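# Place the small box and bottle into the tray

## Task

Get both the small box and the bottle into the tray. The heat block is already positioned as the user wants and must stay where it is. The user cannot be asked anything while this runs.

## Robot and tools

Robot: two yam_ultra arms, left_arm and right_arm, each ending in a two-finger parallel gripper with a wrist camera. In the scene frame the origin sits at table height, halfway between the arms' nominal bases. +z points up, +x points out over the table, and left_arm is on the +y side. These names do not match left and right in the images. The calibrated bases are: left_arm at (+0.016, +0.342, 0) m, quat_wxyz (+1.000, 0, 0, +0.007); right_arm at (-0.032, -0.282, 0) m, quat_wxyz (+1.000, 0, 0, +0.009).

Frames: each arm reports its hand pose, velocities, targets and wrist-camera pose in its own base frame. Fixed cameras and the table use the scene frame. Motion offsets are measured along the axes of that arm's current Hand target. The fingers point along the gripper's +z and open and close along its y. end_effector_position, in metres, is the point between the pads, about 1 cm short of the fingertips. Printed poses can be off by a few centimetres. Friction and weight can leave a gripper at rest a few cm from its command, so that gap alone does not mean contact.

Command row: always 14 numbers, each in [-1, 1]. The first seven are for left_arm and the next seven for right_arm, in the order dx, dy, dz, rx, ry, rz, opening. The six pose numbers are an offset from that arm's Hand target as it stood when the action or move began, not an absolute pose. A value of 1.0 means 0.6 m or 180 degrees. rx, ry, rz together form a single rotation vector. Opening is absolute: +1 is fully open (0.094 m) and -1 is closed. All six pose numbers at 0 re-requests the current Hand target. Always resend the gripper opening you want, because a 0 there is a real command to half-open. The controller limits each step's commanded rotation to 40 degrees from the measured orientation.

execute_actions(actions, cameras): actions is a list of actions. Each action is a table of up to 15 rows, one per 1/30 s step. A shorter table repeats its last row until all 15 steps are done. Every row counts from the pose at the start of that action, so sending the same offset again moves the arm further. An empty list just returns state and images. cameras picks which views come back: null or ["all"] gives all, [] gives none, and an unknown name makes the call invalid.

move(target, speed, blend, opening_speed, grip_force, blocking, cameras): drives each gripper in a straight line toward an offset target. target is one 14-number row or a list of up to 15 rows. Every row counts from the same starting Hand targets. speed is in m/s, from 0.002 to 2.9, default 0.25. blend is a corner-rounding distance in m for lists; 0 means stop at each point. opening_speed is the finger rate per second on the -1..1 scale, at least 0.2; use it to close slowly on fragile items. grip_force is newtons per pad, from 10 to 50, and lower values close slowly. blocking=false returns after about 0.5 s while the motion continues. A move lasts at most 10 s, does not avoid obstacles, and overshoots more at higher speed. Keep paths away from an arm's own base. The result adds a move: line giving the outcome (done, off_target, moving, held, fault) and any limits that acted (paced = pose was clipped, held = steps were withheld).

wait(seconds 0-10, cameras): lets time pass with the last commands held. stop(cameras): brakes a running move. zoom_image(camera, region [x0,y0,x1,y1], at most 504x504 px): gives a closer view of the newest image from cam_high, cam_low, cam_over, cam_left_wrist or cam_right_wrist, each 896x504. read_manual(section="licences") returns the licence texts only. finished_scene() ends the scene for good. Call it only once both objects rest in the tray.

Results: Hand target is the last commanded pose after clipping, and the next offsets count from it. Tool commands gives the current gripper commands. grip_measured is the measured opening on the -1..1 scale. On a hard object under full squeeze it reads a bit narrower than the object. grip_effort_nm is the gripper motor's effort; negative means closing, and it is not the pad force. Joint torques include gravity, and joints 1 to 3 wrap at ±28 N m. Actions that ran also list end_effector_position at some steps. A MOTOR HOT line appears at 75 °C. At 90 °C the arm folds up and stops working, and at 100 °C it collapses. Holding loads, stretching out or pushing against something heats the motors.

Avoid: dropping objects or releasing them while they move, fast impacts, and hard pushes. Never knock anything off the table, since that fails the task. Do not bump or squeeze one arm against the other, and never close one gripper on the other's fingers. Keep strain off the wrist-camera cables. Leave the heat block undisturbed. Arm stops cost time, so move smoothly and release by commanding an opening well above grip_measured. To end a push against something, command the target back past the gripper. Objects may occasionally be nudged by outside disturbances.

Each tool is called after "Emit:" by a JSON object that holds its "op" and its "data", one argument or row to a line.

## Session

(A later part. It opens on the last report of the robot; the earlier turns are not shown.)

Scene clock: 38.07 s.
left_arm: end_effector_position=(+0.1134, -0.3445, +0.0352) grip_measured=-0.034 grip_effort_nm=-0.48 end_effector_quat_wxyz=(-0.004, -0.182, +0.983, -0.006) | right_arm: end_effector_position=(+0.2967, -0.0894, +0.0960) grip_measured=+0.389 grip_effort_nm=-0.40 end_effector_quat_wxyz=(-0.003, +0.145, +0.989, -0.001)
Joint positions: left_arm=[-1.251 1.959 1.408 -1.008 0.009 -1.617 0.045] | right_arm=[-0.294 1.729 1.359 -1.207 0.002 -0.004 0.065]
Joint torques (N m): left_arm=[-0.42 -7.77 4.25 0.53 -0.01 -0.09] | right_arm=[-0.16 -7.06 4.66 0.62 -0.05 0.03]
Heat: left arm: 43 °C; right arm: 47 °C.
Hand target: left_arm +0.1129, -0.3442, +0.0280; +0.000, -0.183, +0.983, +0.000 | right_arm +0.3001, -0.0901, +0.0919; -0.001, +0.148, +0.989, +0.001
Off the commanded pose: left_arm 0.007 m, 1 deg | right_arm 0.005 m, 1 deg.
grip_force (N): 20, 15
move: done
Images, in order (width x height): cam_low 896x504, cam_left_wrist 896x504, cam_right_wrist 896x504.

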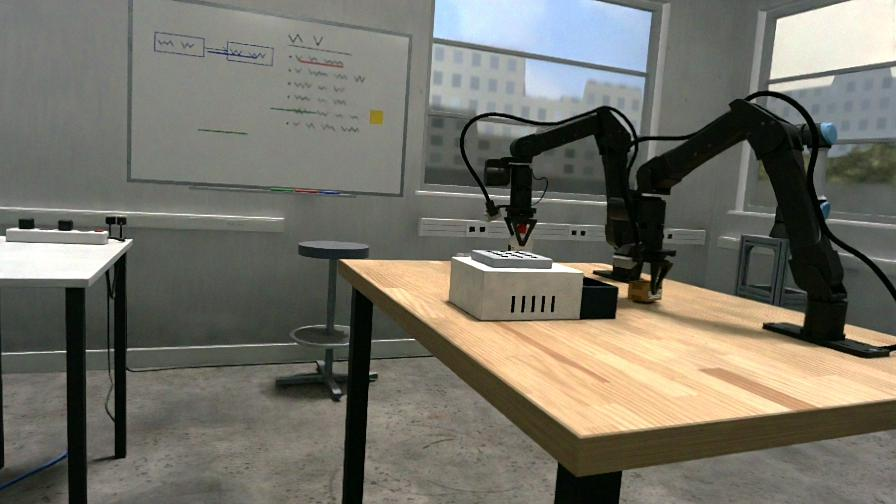

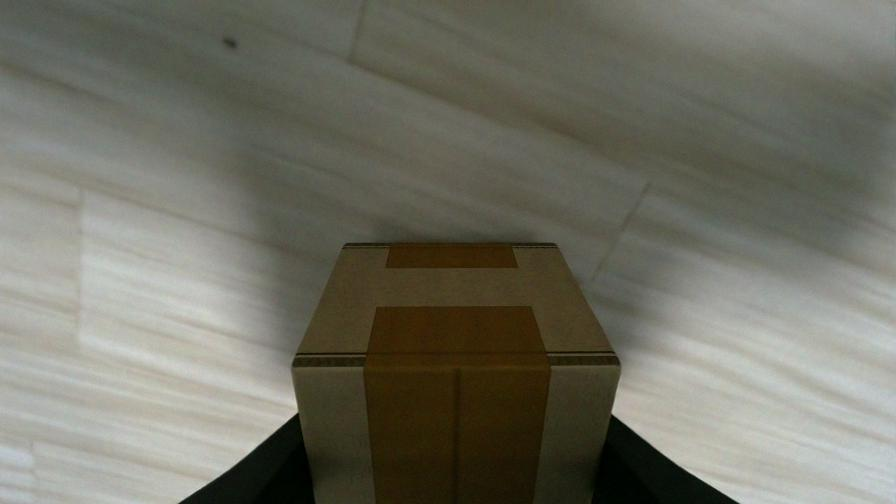

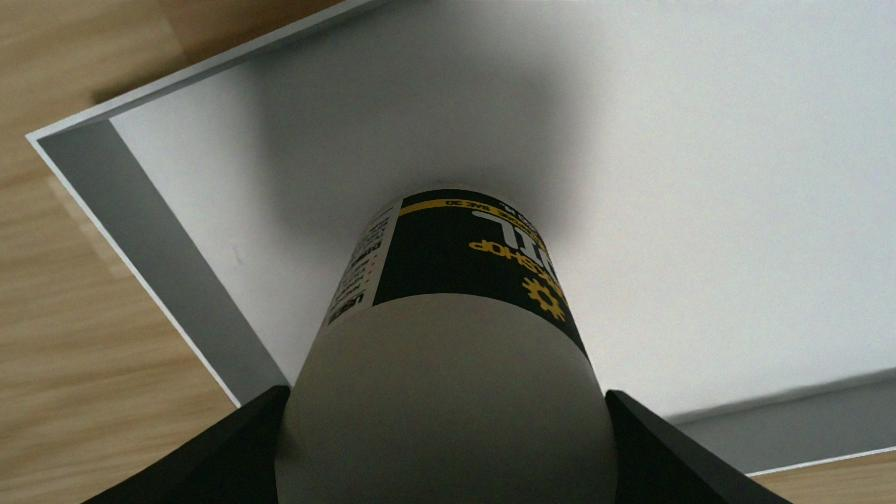

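Emit:
{"op": "move", "data": {
  "target": [0,0,0.015,0,0,0,-0.3,0,0,0.0125,0,0,0,0.22],
  "speed": 0.04,
  "cameras": ["cam_right_wrist","cam_left_wrist"]
}}

Scene clock: 39.27 s.
left_arm: end_effector_position=(+0.1136, -0.3449, +0.0294) grip_measured=-0.035 grip_effort_nm=-0.48 end_effector_quat_wxyz=(-0.004, -0.182, +0.983, -0.008) | right_arm: end_effector_position=(+0.2975, -0.0897, +0.0903) grip_measured=+0.389 grip_effort_nm=-0.40 end_effector_quat_wxyz=(+0.000, +0.145, +0.989, -0.001)
Joint positions: left_arm=[-1.251 1.965 1.392 -0.983 0.009 -1.617 0.045] | right_arm=[-0.294 1.729 1.336 -1.178 0.002 -0.004 0.065]
Joint torques (N m): left_arm=[-0.64 -7.2 3.85 0.6 -0.08 -0.1] | right_arm=[-0.16 -6.68 4.52 0.64 -0.05 0.02]
Heat: left arm: 43 °C; right arm: 47 °C.
Hand target: left_arm +0.1129, -0.3442, +0.0190; +0.000, -0.183, +0.983, +0.000 | right_arm +0.3002, -0.0901, +0.0844; +0.000, +0.148, +0.989, +0.001
Off the commanded pose: left_arm 0.010 m, 1 deg | right_arm 0.006 m, 0 deg.
grip_force (N): 20, 15
move: done
Images, in order (width x height): cam_left_wrist 896x504, cam_right_wrist 896x504.

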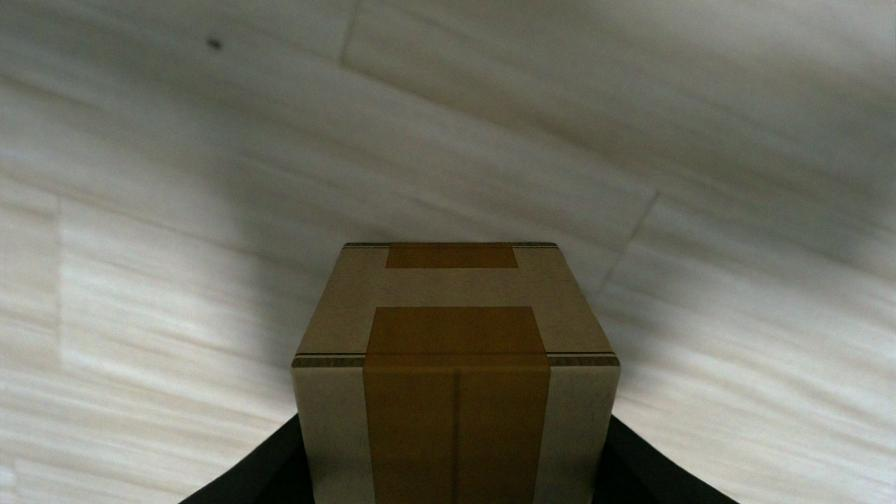

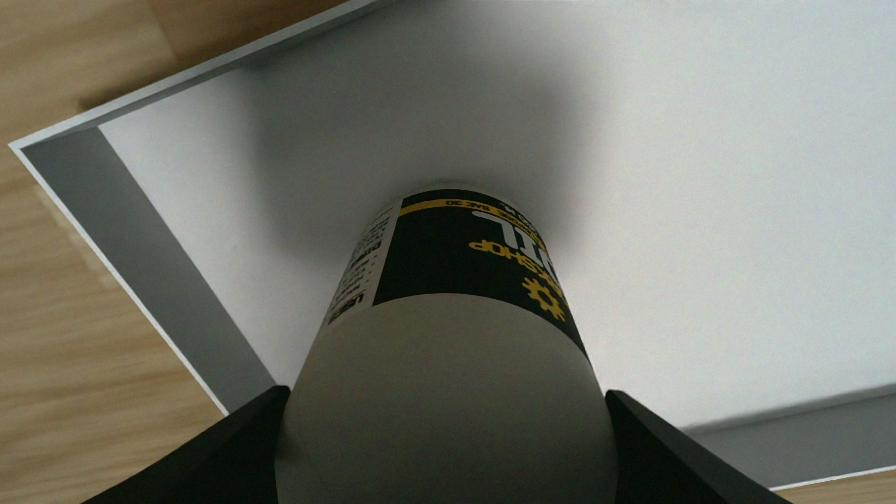

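Emit:
{"op": "move", "data": {
  "target": [0,0,0.007,0,0,0,-0.3,0,0,0.008,0,0,0,0.22],
  "speed": 0.04,
  "cameras": ["cam_right_wrist","cam_low"]
}}

Emit:
{"op": "zoom_image", "data": {
  "camera": "cam_low",
  "region": [600, 250, 700, 320]
}}

Scene clock: 40.40 s.
left_arm: end_effector_position=(+0.1135, -0.3447, +0.0286) grip_measured=-0.035 grip_effort_nm=-0.48 end_effector_quat_wxyz=(-0.004, -0.182, +0.983, -0.008) | right_arm: end_effector_position=(+0.2972, -0.0896, +0.0856) grip_measured=+0.389 grip_effort_nm=-0.40 end_effector_quat_wxyz=(-0.001, +0.145, +0.989, -0.001)
Joint positions: left_arm=[-1.251 1.965 1.388 -0.979 0.009 -1.617 0.045] | right_arm=[-0.294 1.733 1.321 -1.161 0.002 -0.004 0.065]
Joint torques (N m): left_arm=[-0.43 -6.89 3.32 0.75 -0.03 -0.06] | right_arm=[-0.14 -6.69 4.42 0.68 -0.05 0.02]
Heat: left arm: 43 °C; right arm: 47 °C.
Hand target: left_arm +0.1129, -0.3441, +0.0147; +0.000, -0.183, +0.983, +0.000 | right_arm +0.3002, -0.0900, +0.0796; +0.000, +0.148, +0.989, +0.001
Off the commanded pose: left_arm 0.014 m, 1 deg | right_arm 0.007 m, 0 deg.
grip_force (N): 20, 15
move: off_target (left_arm)
Images, in order (width x height): cam_low 896x504, cam_right_wrist 896x504.

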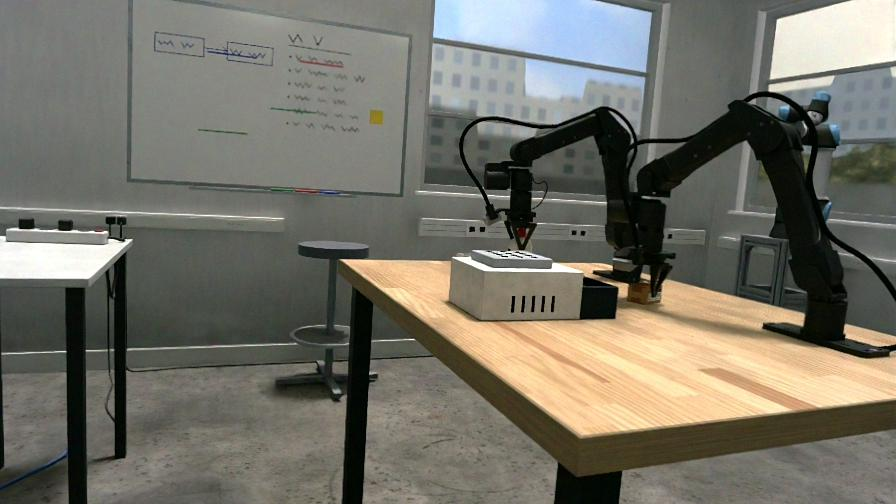

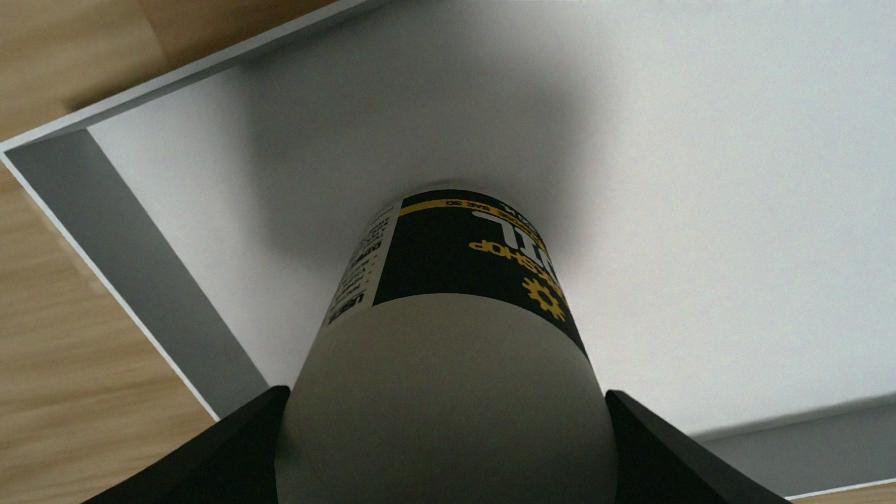

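Scaled by 5.040.

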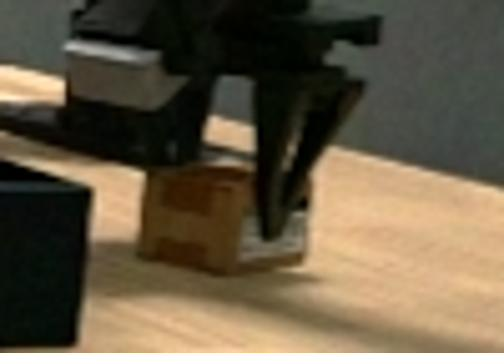

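Emit:
{"op": "move", "data": {
  "target": [0,0,-0.014,0,0,0,0.35,0,0,0.008,0,0,0,0.22],
  "speed": 0.03,
  "opening_speed": 0.8,
  "cameras": ["cam_right_wrist","cam_left_wrist"]
}}

Scene clock: 41.77 s.
left_arm: end_effector_position=(+0.1135, -0.3447, +0.0280) grip_measured=+0.347 grip_effort_nm=0.14 end_effector_quat_wxyz=(-0.004, -0.182, +0.983, -0.007) | right_arm: end_effector_position=(+0.2972, -0.0896, +0.0851) grip_measured=+0.389 grip_effort_nm=-0.40 end_effector_quat_wxyz=(-0.001, +0.145, +0.989, -0.001)
Joint positions: left_arm=[-1.251 1.966 1.388 -0.979 0.009 -1.617 0.063] | right_arm=[-0.294 1.733 1.319 -1.159 0.002 -0.004 0.065]
Joint torques (N m): left_arm=[-0.61 -7.76 4.77 0.34 -0.06 -0.02] | right_arm=[-0.14 -6.45 3.44 0.86 -0.05 0.02]
Heat: left arm: 43 °C; right arm: 47 °C.
Hand target: left_arm +0.1129, -0.3441, +0.0231; +0.000, -0.183, +0.983, +0.000 | right_arm +0.3001, -0.0900, +0.0748; +0.000, +0.147, +0.989, +0.001
Off the commanded pose: left_arm 0.005 m, 1 deg | right_arm 0.011 m, 0 deg.
grip_force (N): 20, 15
move: off_target (right_arm)
Images, in order (width x height): cam_left_wrist 896x504, cam_right_wrist 896x504.

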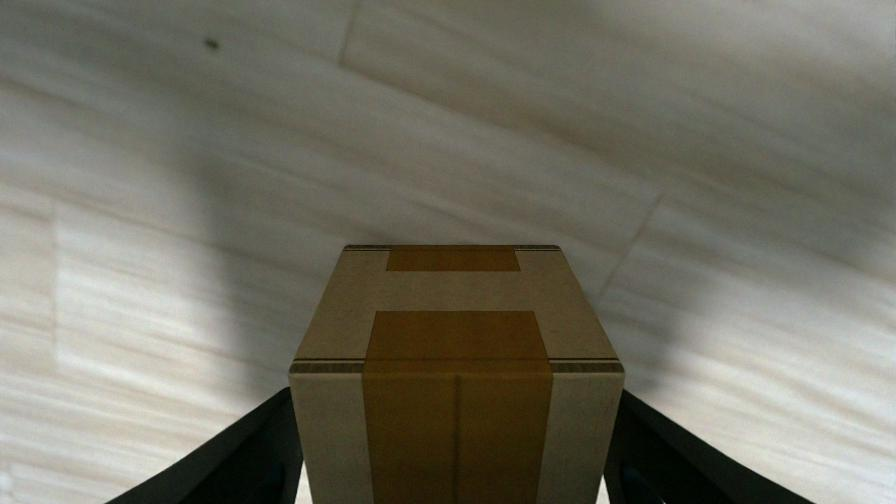

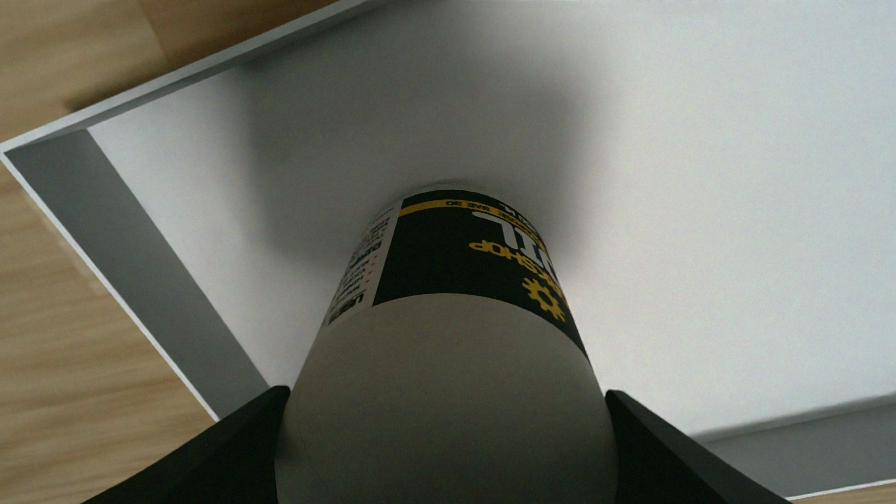

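Emit:
{"op": "move", "data": {
  "target": [
    [0,0,-0.1,0,0,0,0.35,0,0,-0.007,0,0,0,0.22],
    [0,0,-0.1,0,0,0,0.35,0,0,-0.007,0,0,0,0.85],
    [0,0,-0.2,0,0,0,0.35,0,0,-0.24,0,0,0,0.85]
  ],
  "speed": 0.15,
  "opening_speed": 1.0
}}

Scene clock: 46.00 s.
left_arm: end_effector_position=(+0.1130, -0.3433, +0.1230) grip_measured=+0.347 grip_effort_nm=0.14 end_effector_quat_wxyz=(-0.007, -0.182, +0.983, +0.020) | right_arm: end_effector_position=(+0.3002, -0.0905, +0.2033) grip_measured=+0.848 grip_effort_nm=0.09 end_effector_quat_wxyz=(+0.035, +0.145, +0.989, -0.007)
Joint positions: left_arm=[-1.251 1.96 1.762 -1.415 0.009 -1.617 0.063] | right_arm=[-0.294 1.701 1.754 -1.552 0.002 -0.004 0.087]
Joint torques (N m): left_arm=[-0.58 -12.21 6.75 0.05 -0.07 -0.1] | right_arm=[-0.21 -10.06 6.91 0.47 -0.04 0.01]
Heat: left arm: 43 °C; right arm: 47 °C.
Hand target: left_arm +0.1128, -0.3441, +0.1431; +0.000, -0.183, +0.983, +0.000 | right_arm +0.3002, -0.0903, +0.2188; +0.000, +0.147, +0.989, +0.001
Off the commanded pose: left_arm 0.020 m, 3 deg | right_arm 0.015 m, 4 deg.
joint sent to its limit (right arm) — joint 4 (wrist pitch), lower limit. The joint targets are off in orientation, not in position.
grip_force (N): 20, 15
move: off_target (left_arm, right_arm)

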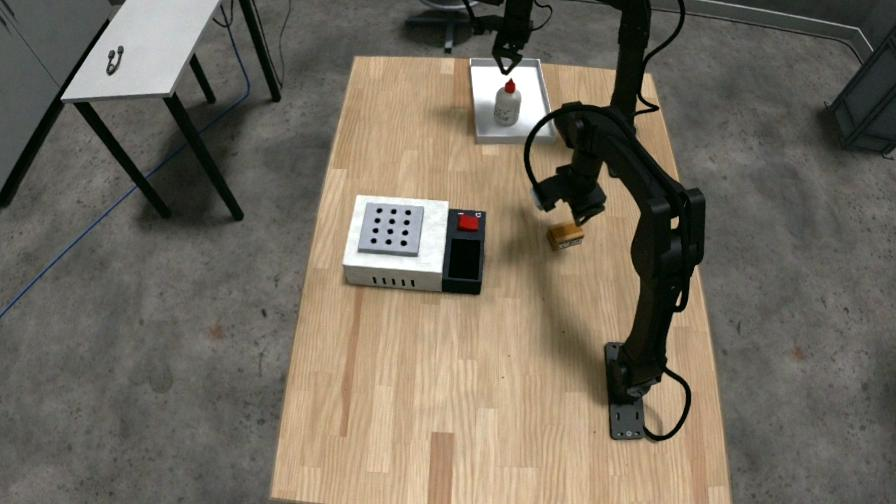

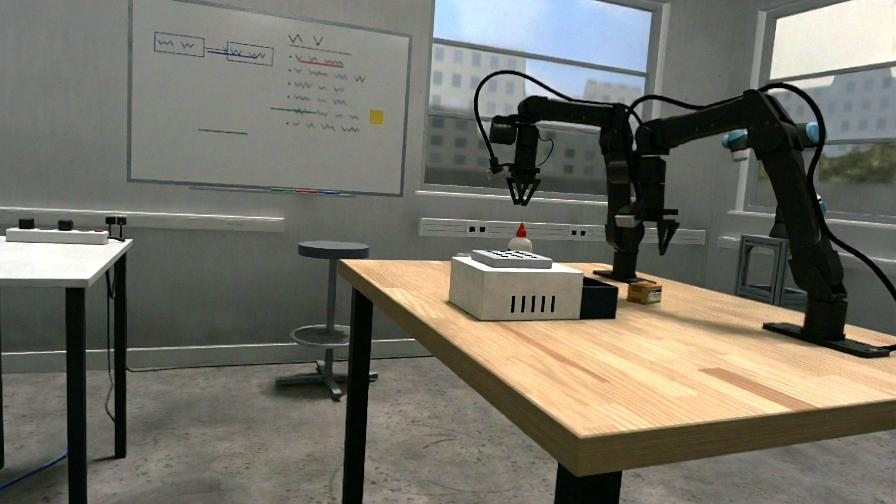

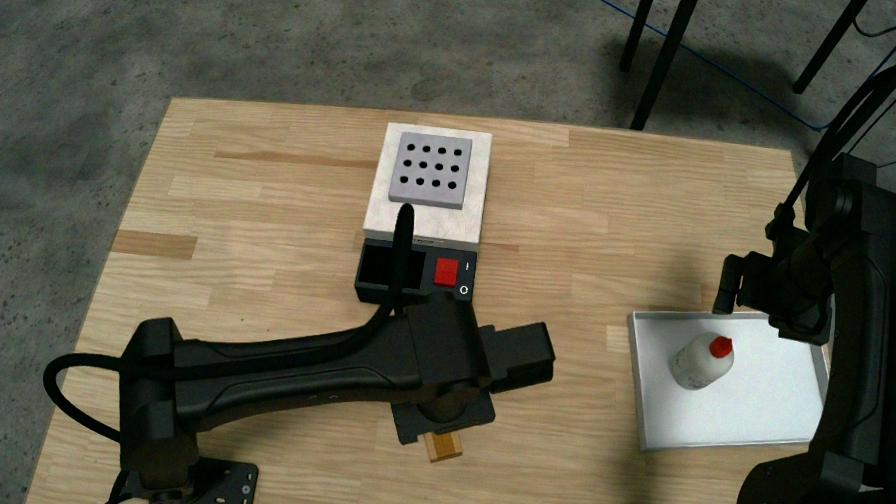

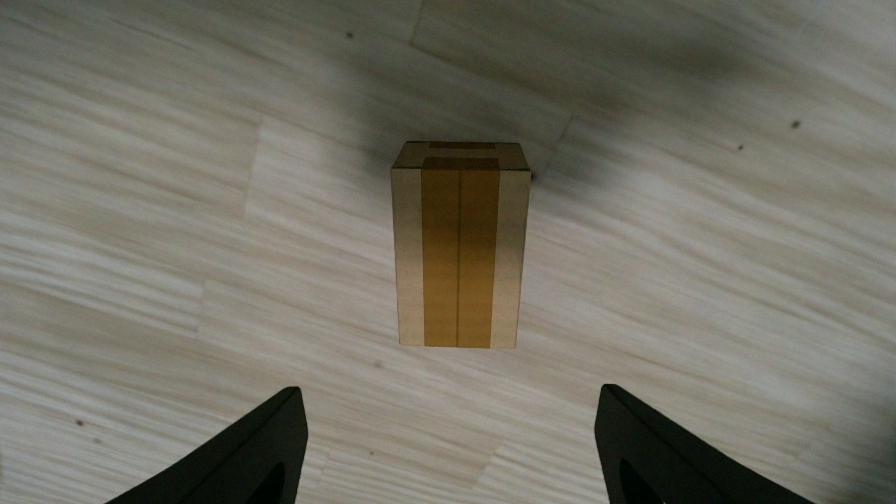

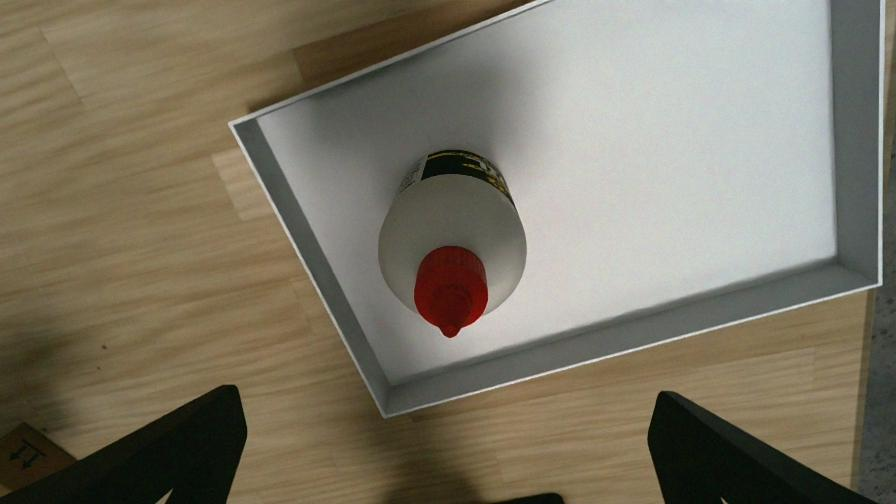

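Emit:
{"op": "move", "data": {
  "target": [-0.198,0.281,-0.05,0,0,0,0.35,0.388,0.5,0.065,0,0,-0.211,0.85],
  "speed": 0.25
}}

Scene clock: 49.30 s.
left_arm: end_effector_position=(+0.1672, -0.1513, +0.1706) grip_measured=+0.347 grip_effort_nm=0.14 end_effector_quat_wxyz=(-0.001, -0.183, +0.983, -0.003) | right_arm: end_effector_position=(+0.1611, +0.2592, +0.1764) grip_measured=+0.848 grip_effort_nm=0.09 end_effector_quat_wxyz=(-0.007, -0.186, +0.982, -0.006)
Joint positions: left_arm=[-0.735 1.404 1.332 -1.495 0.006 -1.103 0.063] | right_arm=[1.01 1.732 1.682 -1.539 -0.002 0.636 0.087]
Joint torques (N m): left_arm=[0.5 -6.41 4.1 0.21 -0.04 0.06] | right_arm=[-0.13 -7.05 7.1 0.39 0 0.05]
Heat: left arm: 43 °C; right arm: 47 °C.
Hand target: left_arm +0.1630, -0.1441, +0.1732; +0.000, -0.183, +0.983, +0.000 | right_arm +0.1650, +0.2646, +0.1807; +0.000, -0.183, +0.983, +0.001
Off the commanded pose: left_arm 0.009 m, 0 deg | right_arm 0.008 m, 1 deg.
grip_force (N): 20, 15
move: done

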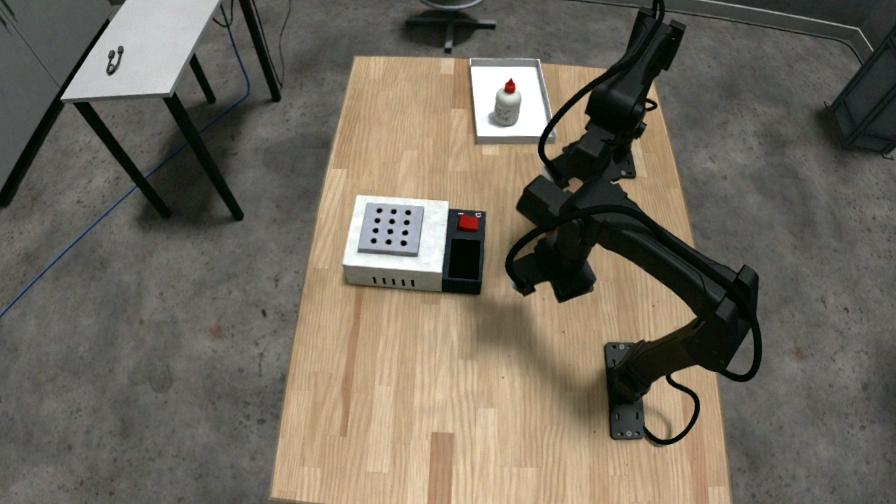

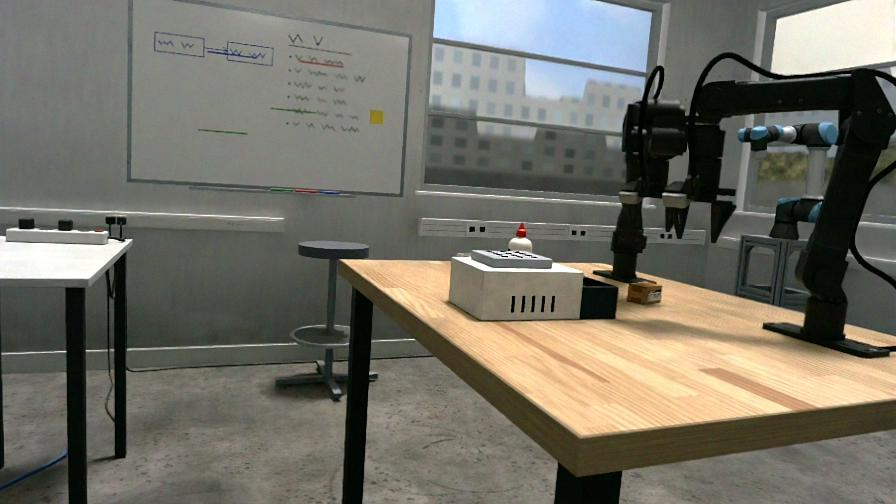

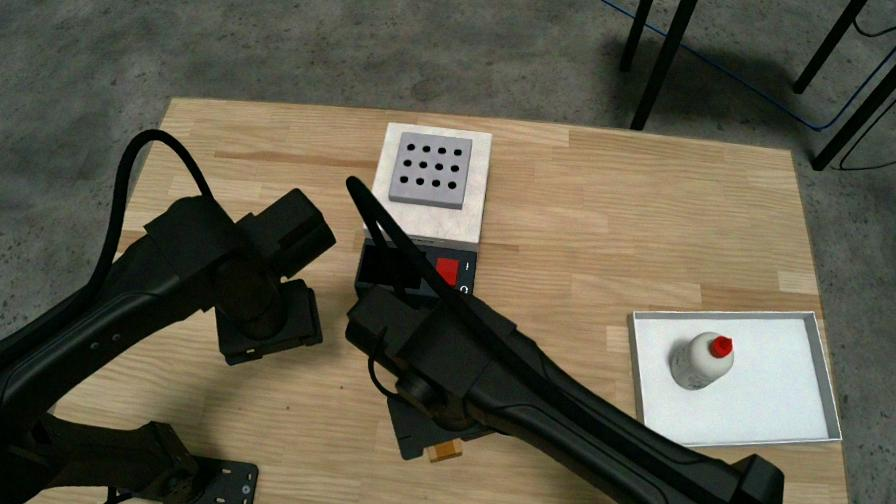

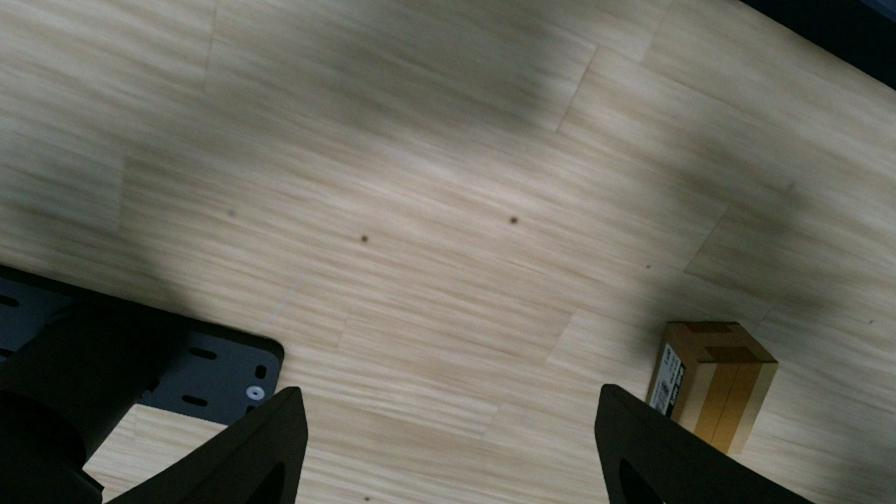

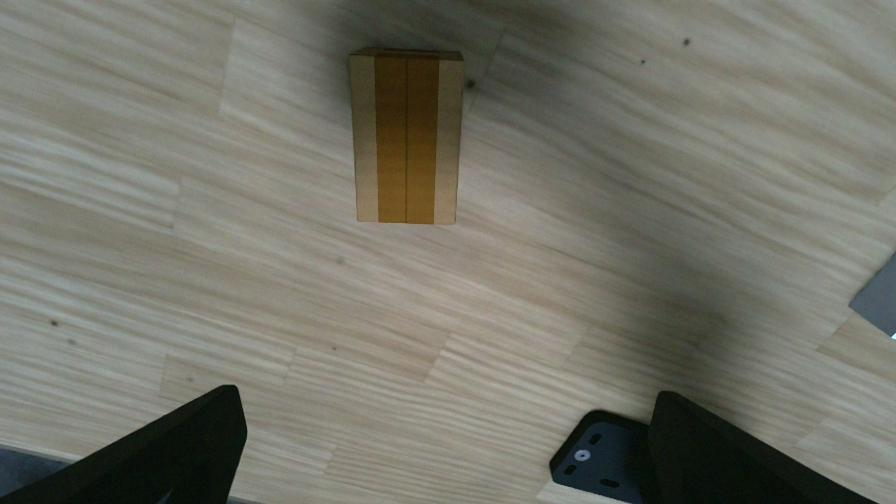

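Emit:
{"op": "move", "data": {
  "target": [0,0,0,0,0,0,0.35,-0.052,0.027,0.17,0,0,0,0.85],
  "speed": 0.15,
  "cameras": ["cam_right_wrist"]
}}

Scene clock: 51.40 s.
left_arm: end_effector_position=(+0.1672, -0.1513, +0.1706) grip_measured=+0.347 grip_effort_nm=0.14 end_effector_quat_wxyz=(-0.001, -0.183, +0.983, -0.003) | right_arm: end_effector_position=(+0.1844, +0.2895, +0.0826) grip_measured=+0.848 grip_effort_nm=0.09 end_effector_quat_wxyz=(-0.002, -0.184, +0.983, -0.001)
Joint positions: left_arm=[-0.735 1.404 1.332 -1.495 0.006 -1.102 0.063] | right_arm=[0.999 1.86 1.467 -1.182 -0.002 0.63 0.087]
Joint torques (N m): left_arm=[0.4 -6.57 4.21 0.15 -0.04 0.06] | right_arm=[-0.55 -8.29 4.74 0.62 0 -0.06]
Heat: left arm: 43 °C; right arm: 47 °C.
Hand target: left_arm +0.1630, -0.1441, +0.1732; +0.000, -0.183, +0.983, +0.000 | right_arm +0.1883, +0.2911, +0.0787; +0.000, -0.182, +0.983, +0.001
Off the commanded pose: left_arm 0.009 m, 0 deg | right_arm 0.006 m, 0 deg.
grip_force (N): 20, 15
move: done
Images, in order (width x height): cam_right_wrist 896x504.

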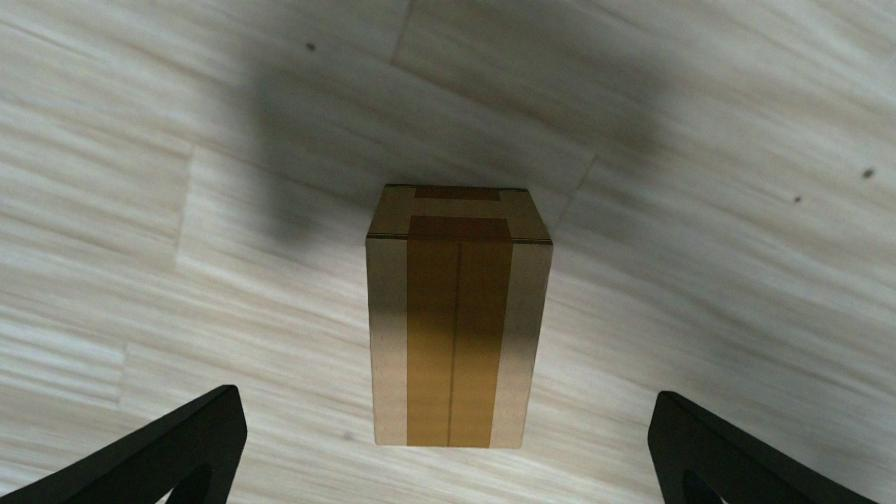

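Emit:
{"op": "move", "data": {
  "target": [
    [0,0,0,0,0,0,0.35,0.013,-0.003,0.092,0,0,0,0.85],
    [0,0,0,0,0,0,0.35,0.013,-0.003,0.092,0,0,0,-0.3]
  ],
  "speed": 0.12,
  "opening_speed": 0.6,
  "grip_force": 20,
  "cameras": ["cam_right_wrist","cam_over"]
}}

Scene clock: 56.83 s.
left_arm: end_effector_position=(+0.1672, -0.1512, +0.1706) grip_measured=+0.347 grip_effort_nm=0.14 end_effector_quat_wxyz=(-0.001, -0.183, +0.983, -0.003) | right_arm: end_effector_position=(+0.1812, +0.2844, +0.0281) grip_measured=-0.023 grip_effort_nm=-0.47 end_effector_quat_wxyz=(-0.001, -0.184, +0.983, +0.000)
Joint positions: left_arm=[-0.735 1.404 1.332 -1.495 0.006 -1.102 0.063] | right_arm=[0.999 1.888 1.28 -0.964 -0.002 0.63 0.046]
Joint torques (N m): left_arm=[0.42 -6.61 4.22 0.2 -0.02 0.05] | right_arm=[0.2 -8.06 4.44 0.63 0 0.03]
Heat: left arm: 42 °C; right arm: 47 °C.
Hand target: left_arm +0.1630, -0.1441, +0.1732; +0.000, -0.183, +0.983, +0.000 | right_arm +0.1816, +0.2867, +0.0234; +0.000, -0.183, +0.983, +0.001
Off the commanded pose: left_arm 0.009 m, 0 deg | right_arm 0.005 m, 0 deg.
grip_force (N): 20, 20
move: done
Images, in order (width x height): cam_over 896x504, cam_right_wrist 896x504.

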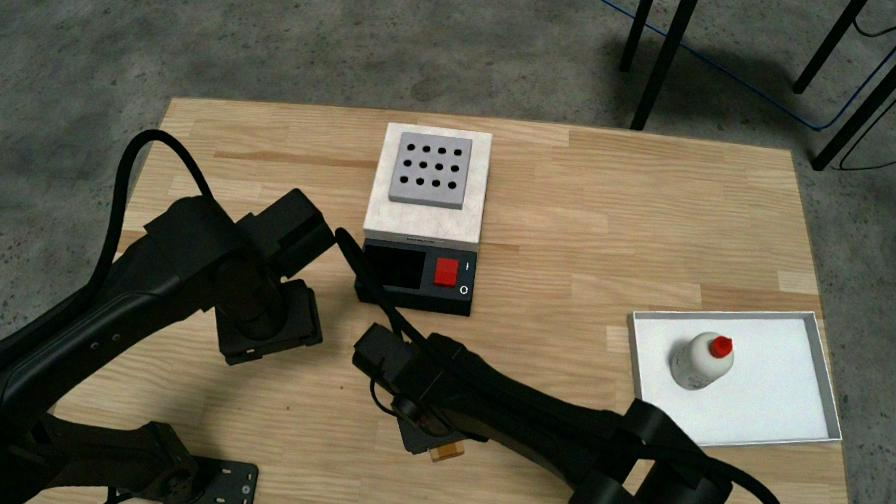

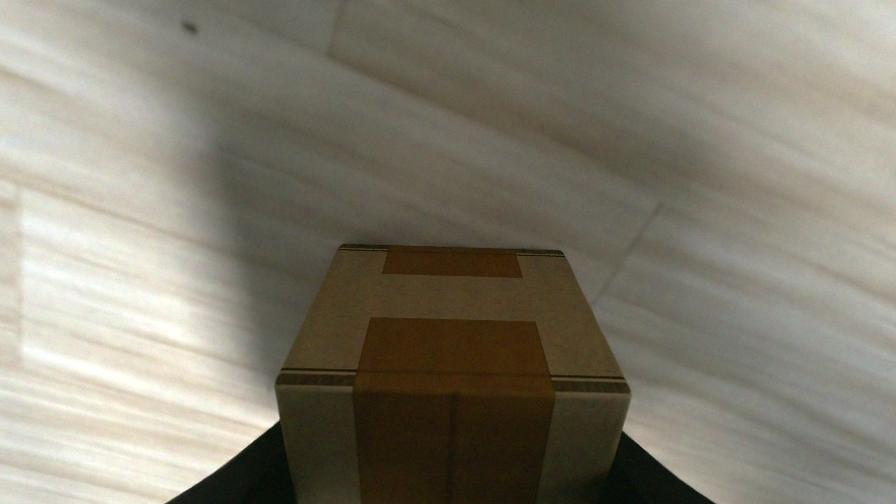

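Emit:
{"op": "move", "data": {
  "target": [
    [0,0,0,0,0,0,0.35,0,0,-0.31,0,0,0,-0.3],
    [0,0,0,0,0,0,0.35,0.174,-0.838,-0.328,0,0,0.339,-0.3]
  ],
  "speed": [0.2,0.25],
  "blend": [0.04,0]
}}

Scene clock: 61.90 s.
left_arm: end_effector_position=(+0.1672, -0.1512, +0.1706) grip_measured=+0.347 grip_effort_nm=0.14 end_effector_quat_wxyz=(-0.001, -0.183, +0.983, -0.003) | right_arm: end_effector_position=(+0.2607, -0.2175, +0.2130) grip_measured=-0.024 grip_effort_nm=-0.49 end_effector_quat_wxyz=(+0.055, +0.345, +0.937, -0.018)
Joint positions: left_arm=[-0.735 1.404 1.332 -1.495 0.006 -1.102 0.063] | right_arm=[-0.7 1.774 1.876 -1.558 -0.003 0.006 0.046]
Joint torques (N m): left_arm=[0.49 -6.56 4.12 0.22 -0.03 0.05] | right_arm=[0.01 -7.6 7.25 0.61 -0.02 -0.08]
Heat: left arm: 42 °C; right arm: 47 °C.
Hand target: left_arm +0.1630, -0.1441, +0.1732; +0.000, -0.183, +0.983, +0.000 | right_arm +0.2647, -0.2204, +0.2192; -0.001, +0.342, +0.940, +0.001
Off the commanded pose: left_arm 0.009 m, 0 deg | right_arm 0.008 m, 7 deg.
joint sent to its limit (right arm) — joint 4 (wrist pitch), lower limit. The joint targets are off in orientation, not in position.
grip_force (N): 20, 20
move: off_target (right_arm)

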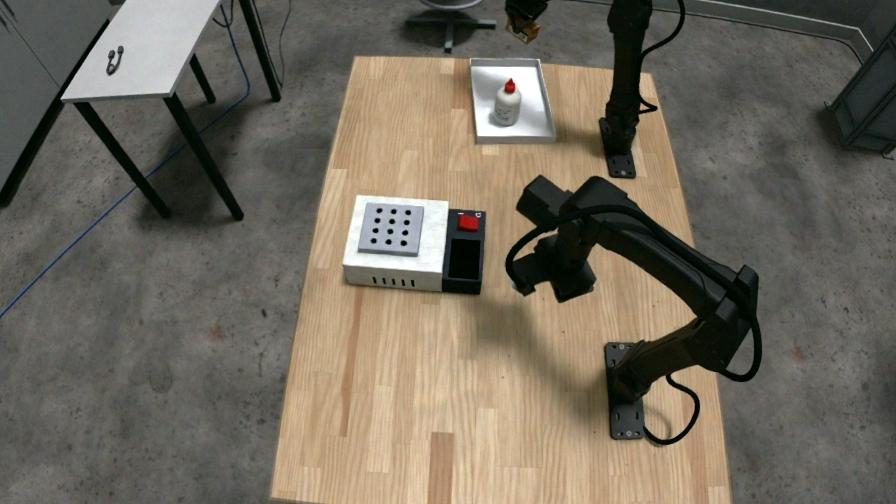

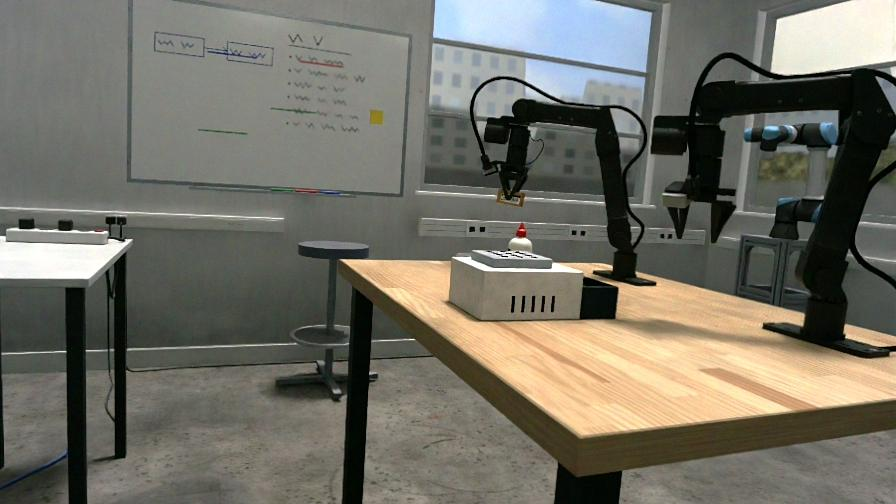

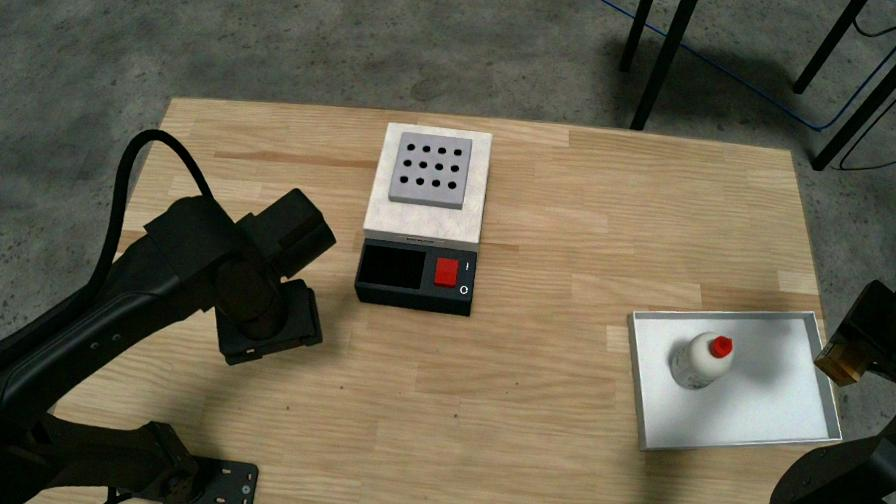

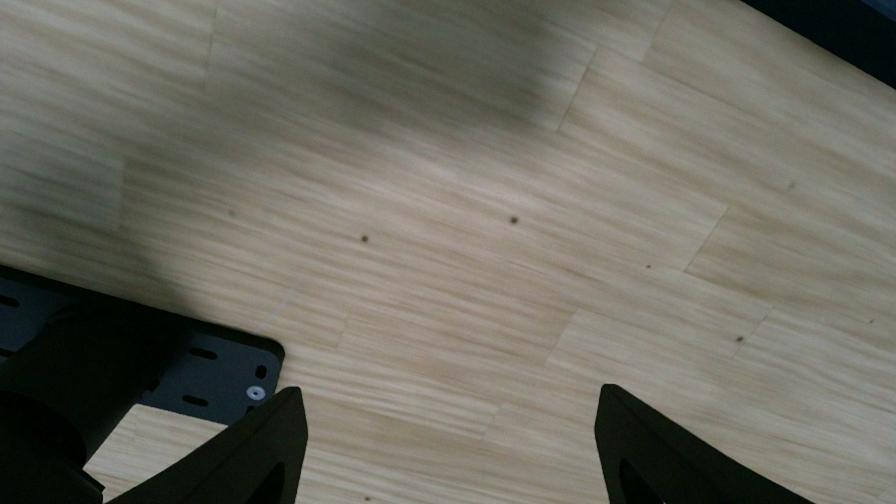

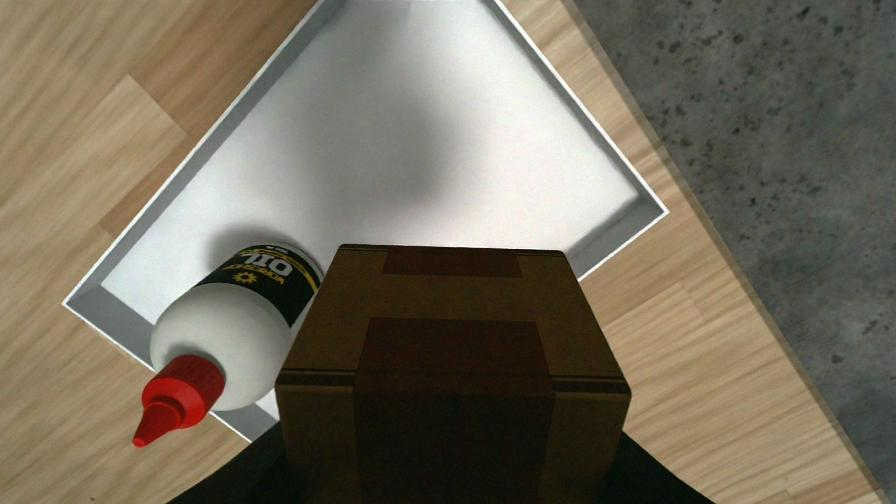

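Emit:
{"op": "move", "data": {
  "target": [0,0,0,0,0,0,0.35,0,0,0.245,0,0,0,-0.3],
  "speed": 0.13,
  "cameras": ["cam_right_wrist","cam_over"]
}}

Scene clock: 64.40 s.
left_arm: end_effector_position=(+0.1672, -0.1512, +0.1706) grip_measured=+0.347 grip_effort_nm=0.14 end_effector_quat_wxyz=(-0.001, -0.183, +0.983, -0.003) | right_arm: end_effector_position=(+0.2611, -0.2178, +0.0751) grip_measured=-0.024 grip_effort_nm=-0.49 end_effector_quat_wxyz=(-0.005, +0.345, +0.938, +0.003)
Joint positions: left_arm=[-0.735 1.404 1.332 -1.495 0.006 -1.102 0.063] | right_arm=[-0.7 1.86 1.436 -1.159 -0.003 0.006 0.046]
Joint torques (N m): left_arm=[0.64 -6.5 3.99 0.18 -0.04 0.08] | right_arm=[0.13 -8.42 4.83 0.61 0.01 -0.07]
Heat: left arm: 42 °C; right arm: 47 °C.
Hand target: left_arm +0.1630, -0.1441, +0.1732; +0.000, -0.183, +0.983, +0.000 | right_arm +0.2646, -0.2201, +0.0721; -0.001, +0.342, +0.940, +0.001
Off the commanded pose: left_arm 0.009 m, 0 deg | right_arm 0.005 m, 1 deg.
grip_force (N): 20, 20
move: done
Images, in order (width x height): cam_over 896x504, cam_right_wrist 896x504.

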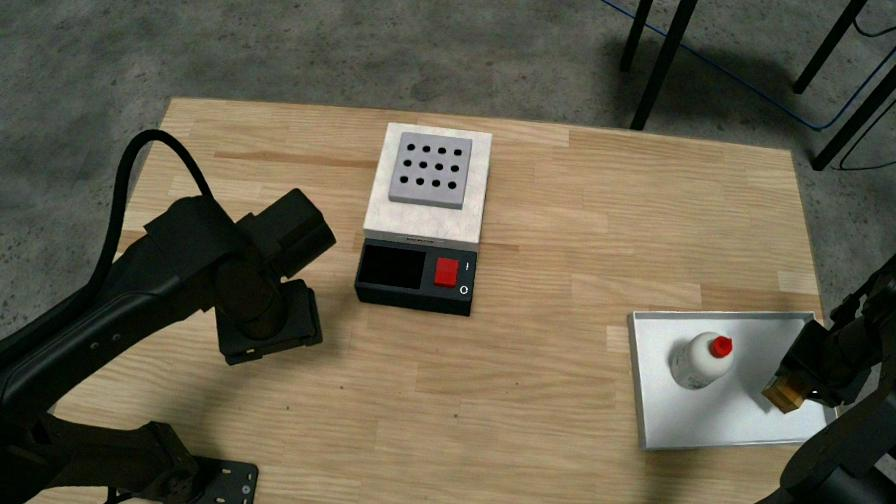

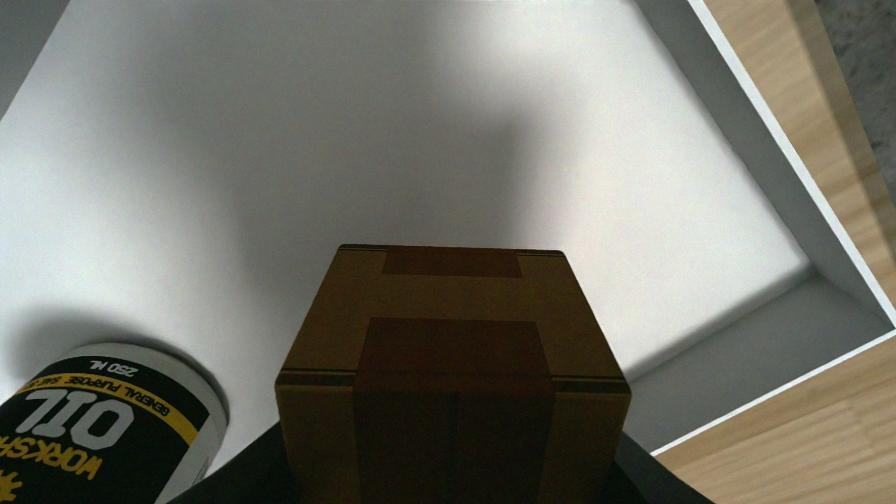

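Emit:
{"op": "move", "data": {
  "target": [0,0,0,0,0,0,0.35,0,0,0.066,0,0,0,-0.3],
  "speed": 0.08,
  "cameras": ["cam_right_wrist"]
}}

Emit:
{"op": "move", "data": {
  "target": [0,0,0,0,0,0,0.35,0,0,0.01,0,0,0,-0.3],
  "speed": 0.03,
  "cameras": []
}}

Scene clock: 66.20 s.
left_arm: end_effector_position=(+0.1672, -0.1512, +0.1706) grip_measured=+0.347 grip_effort_nm=0.14 end_effector_quat_wxyz=(-0.001, -0.183, +0.983, -0.003) | right_arm: end_effector_position=(+0.2618, -0.2184, +0.0370) grip_measured=-0.024 grip_effort_nm=-0.49 end_effector_quat_wxyz=(-0.003, +0.345, +0.938, +0.003)
Joint positions: left_arm=[-0.735 1.404 1.332 -1.495 0.006 -1.102 0.063] | right_arm=[-0.7 1.896 1.328 -1.011 -0.003 0.006 0.046]
Joint torques (N m): left_arm=[0.54 -6.67 4.19 0.18 0 0.11] | right_arm=[0.12 -8.27 4.51 0.64 0.01 -0.07]
Heat: left arm: 42 °C; right arm: 47 °C.
Hand target: left_arm +0.1630, -0.1441, +0.1732; +0.000, -0.183, +0.983, +0.000 | right_arm +0.2646, -0.2200, +0.0326; -0.001, +0.342, +0.940, +0.001
Off the commanded pose: left_arm 0.009 m, 0 deg | right_arm 0.006 m, 1 deg.
grip_force (N): 20, 20
move: done
Images, in order (width x height): cam_right_wrist 896x504.

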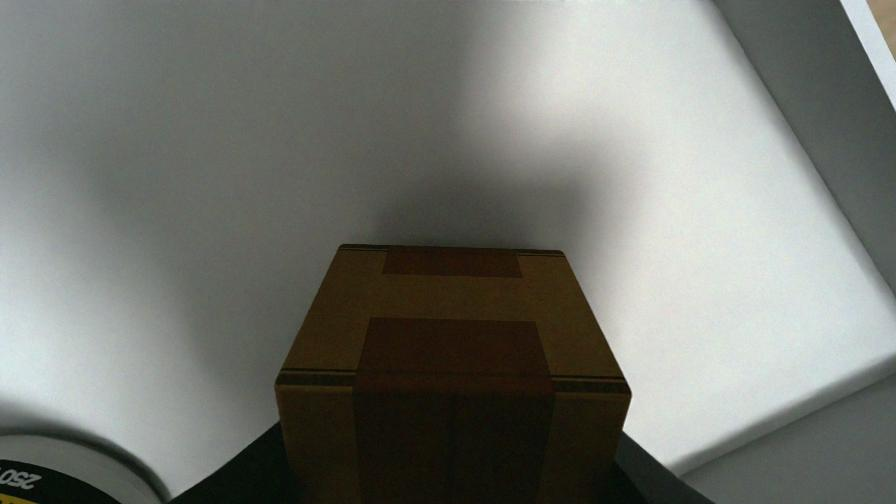

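Scene clock: 67.10 s.
left_arm: end_effector_position=(+0.1672, -0.1512, +0.1706) grip_measured=+0.347 grip_effort_nm=0.14 end_effector_quat_wxyz=(-0.001, -0.183, +0.983, -0.003) | right_arm: end_effector_position=(+0.2629, -0.2194, +0.0341) grip_measured=-0.024 grip_effort_nm=-0.49 end_effector_quat_wxyz=(+0.001, +0.345, +0.938, +0.001)
Joint positions: left_arm=[-0.735 1.404 1.332 -1.495 0.006 -1.102 0.063] | right_arm=[-0.7 1.896 1.316 -0.989 -0.003 0.006 0.046]
Joint torques (N m): left_arm=[0.51 -6.61 3.99 0.17 -0.09 0.11] | right_arm=[0.13 -7.62 4.3 0.66 0 -0.07]
Heat: left arm: 42 °C; right arm: 47 °C.
Hand target: left_arm +0.1630, -0.1441, +0.1732; +0.000, -0.183, +0.983, +0.000 | right_arm +0.2645, -0.2200, +0.0265; -0.001, +0.342, +0.940, +0.001
Off the commanded pose: left_arm 0.009 m, 0 deg | right_arm 0.008 m, 0 deg.
grip_force (N): 20, 20
move: done
No camera images: "cameras" was empty.


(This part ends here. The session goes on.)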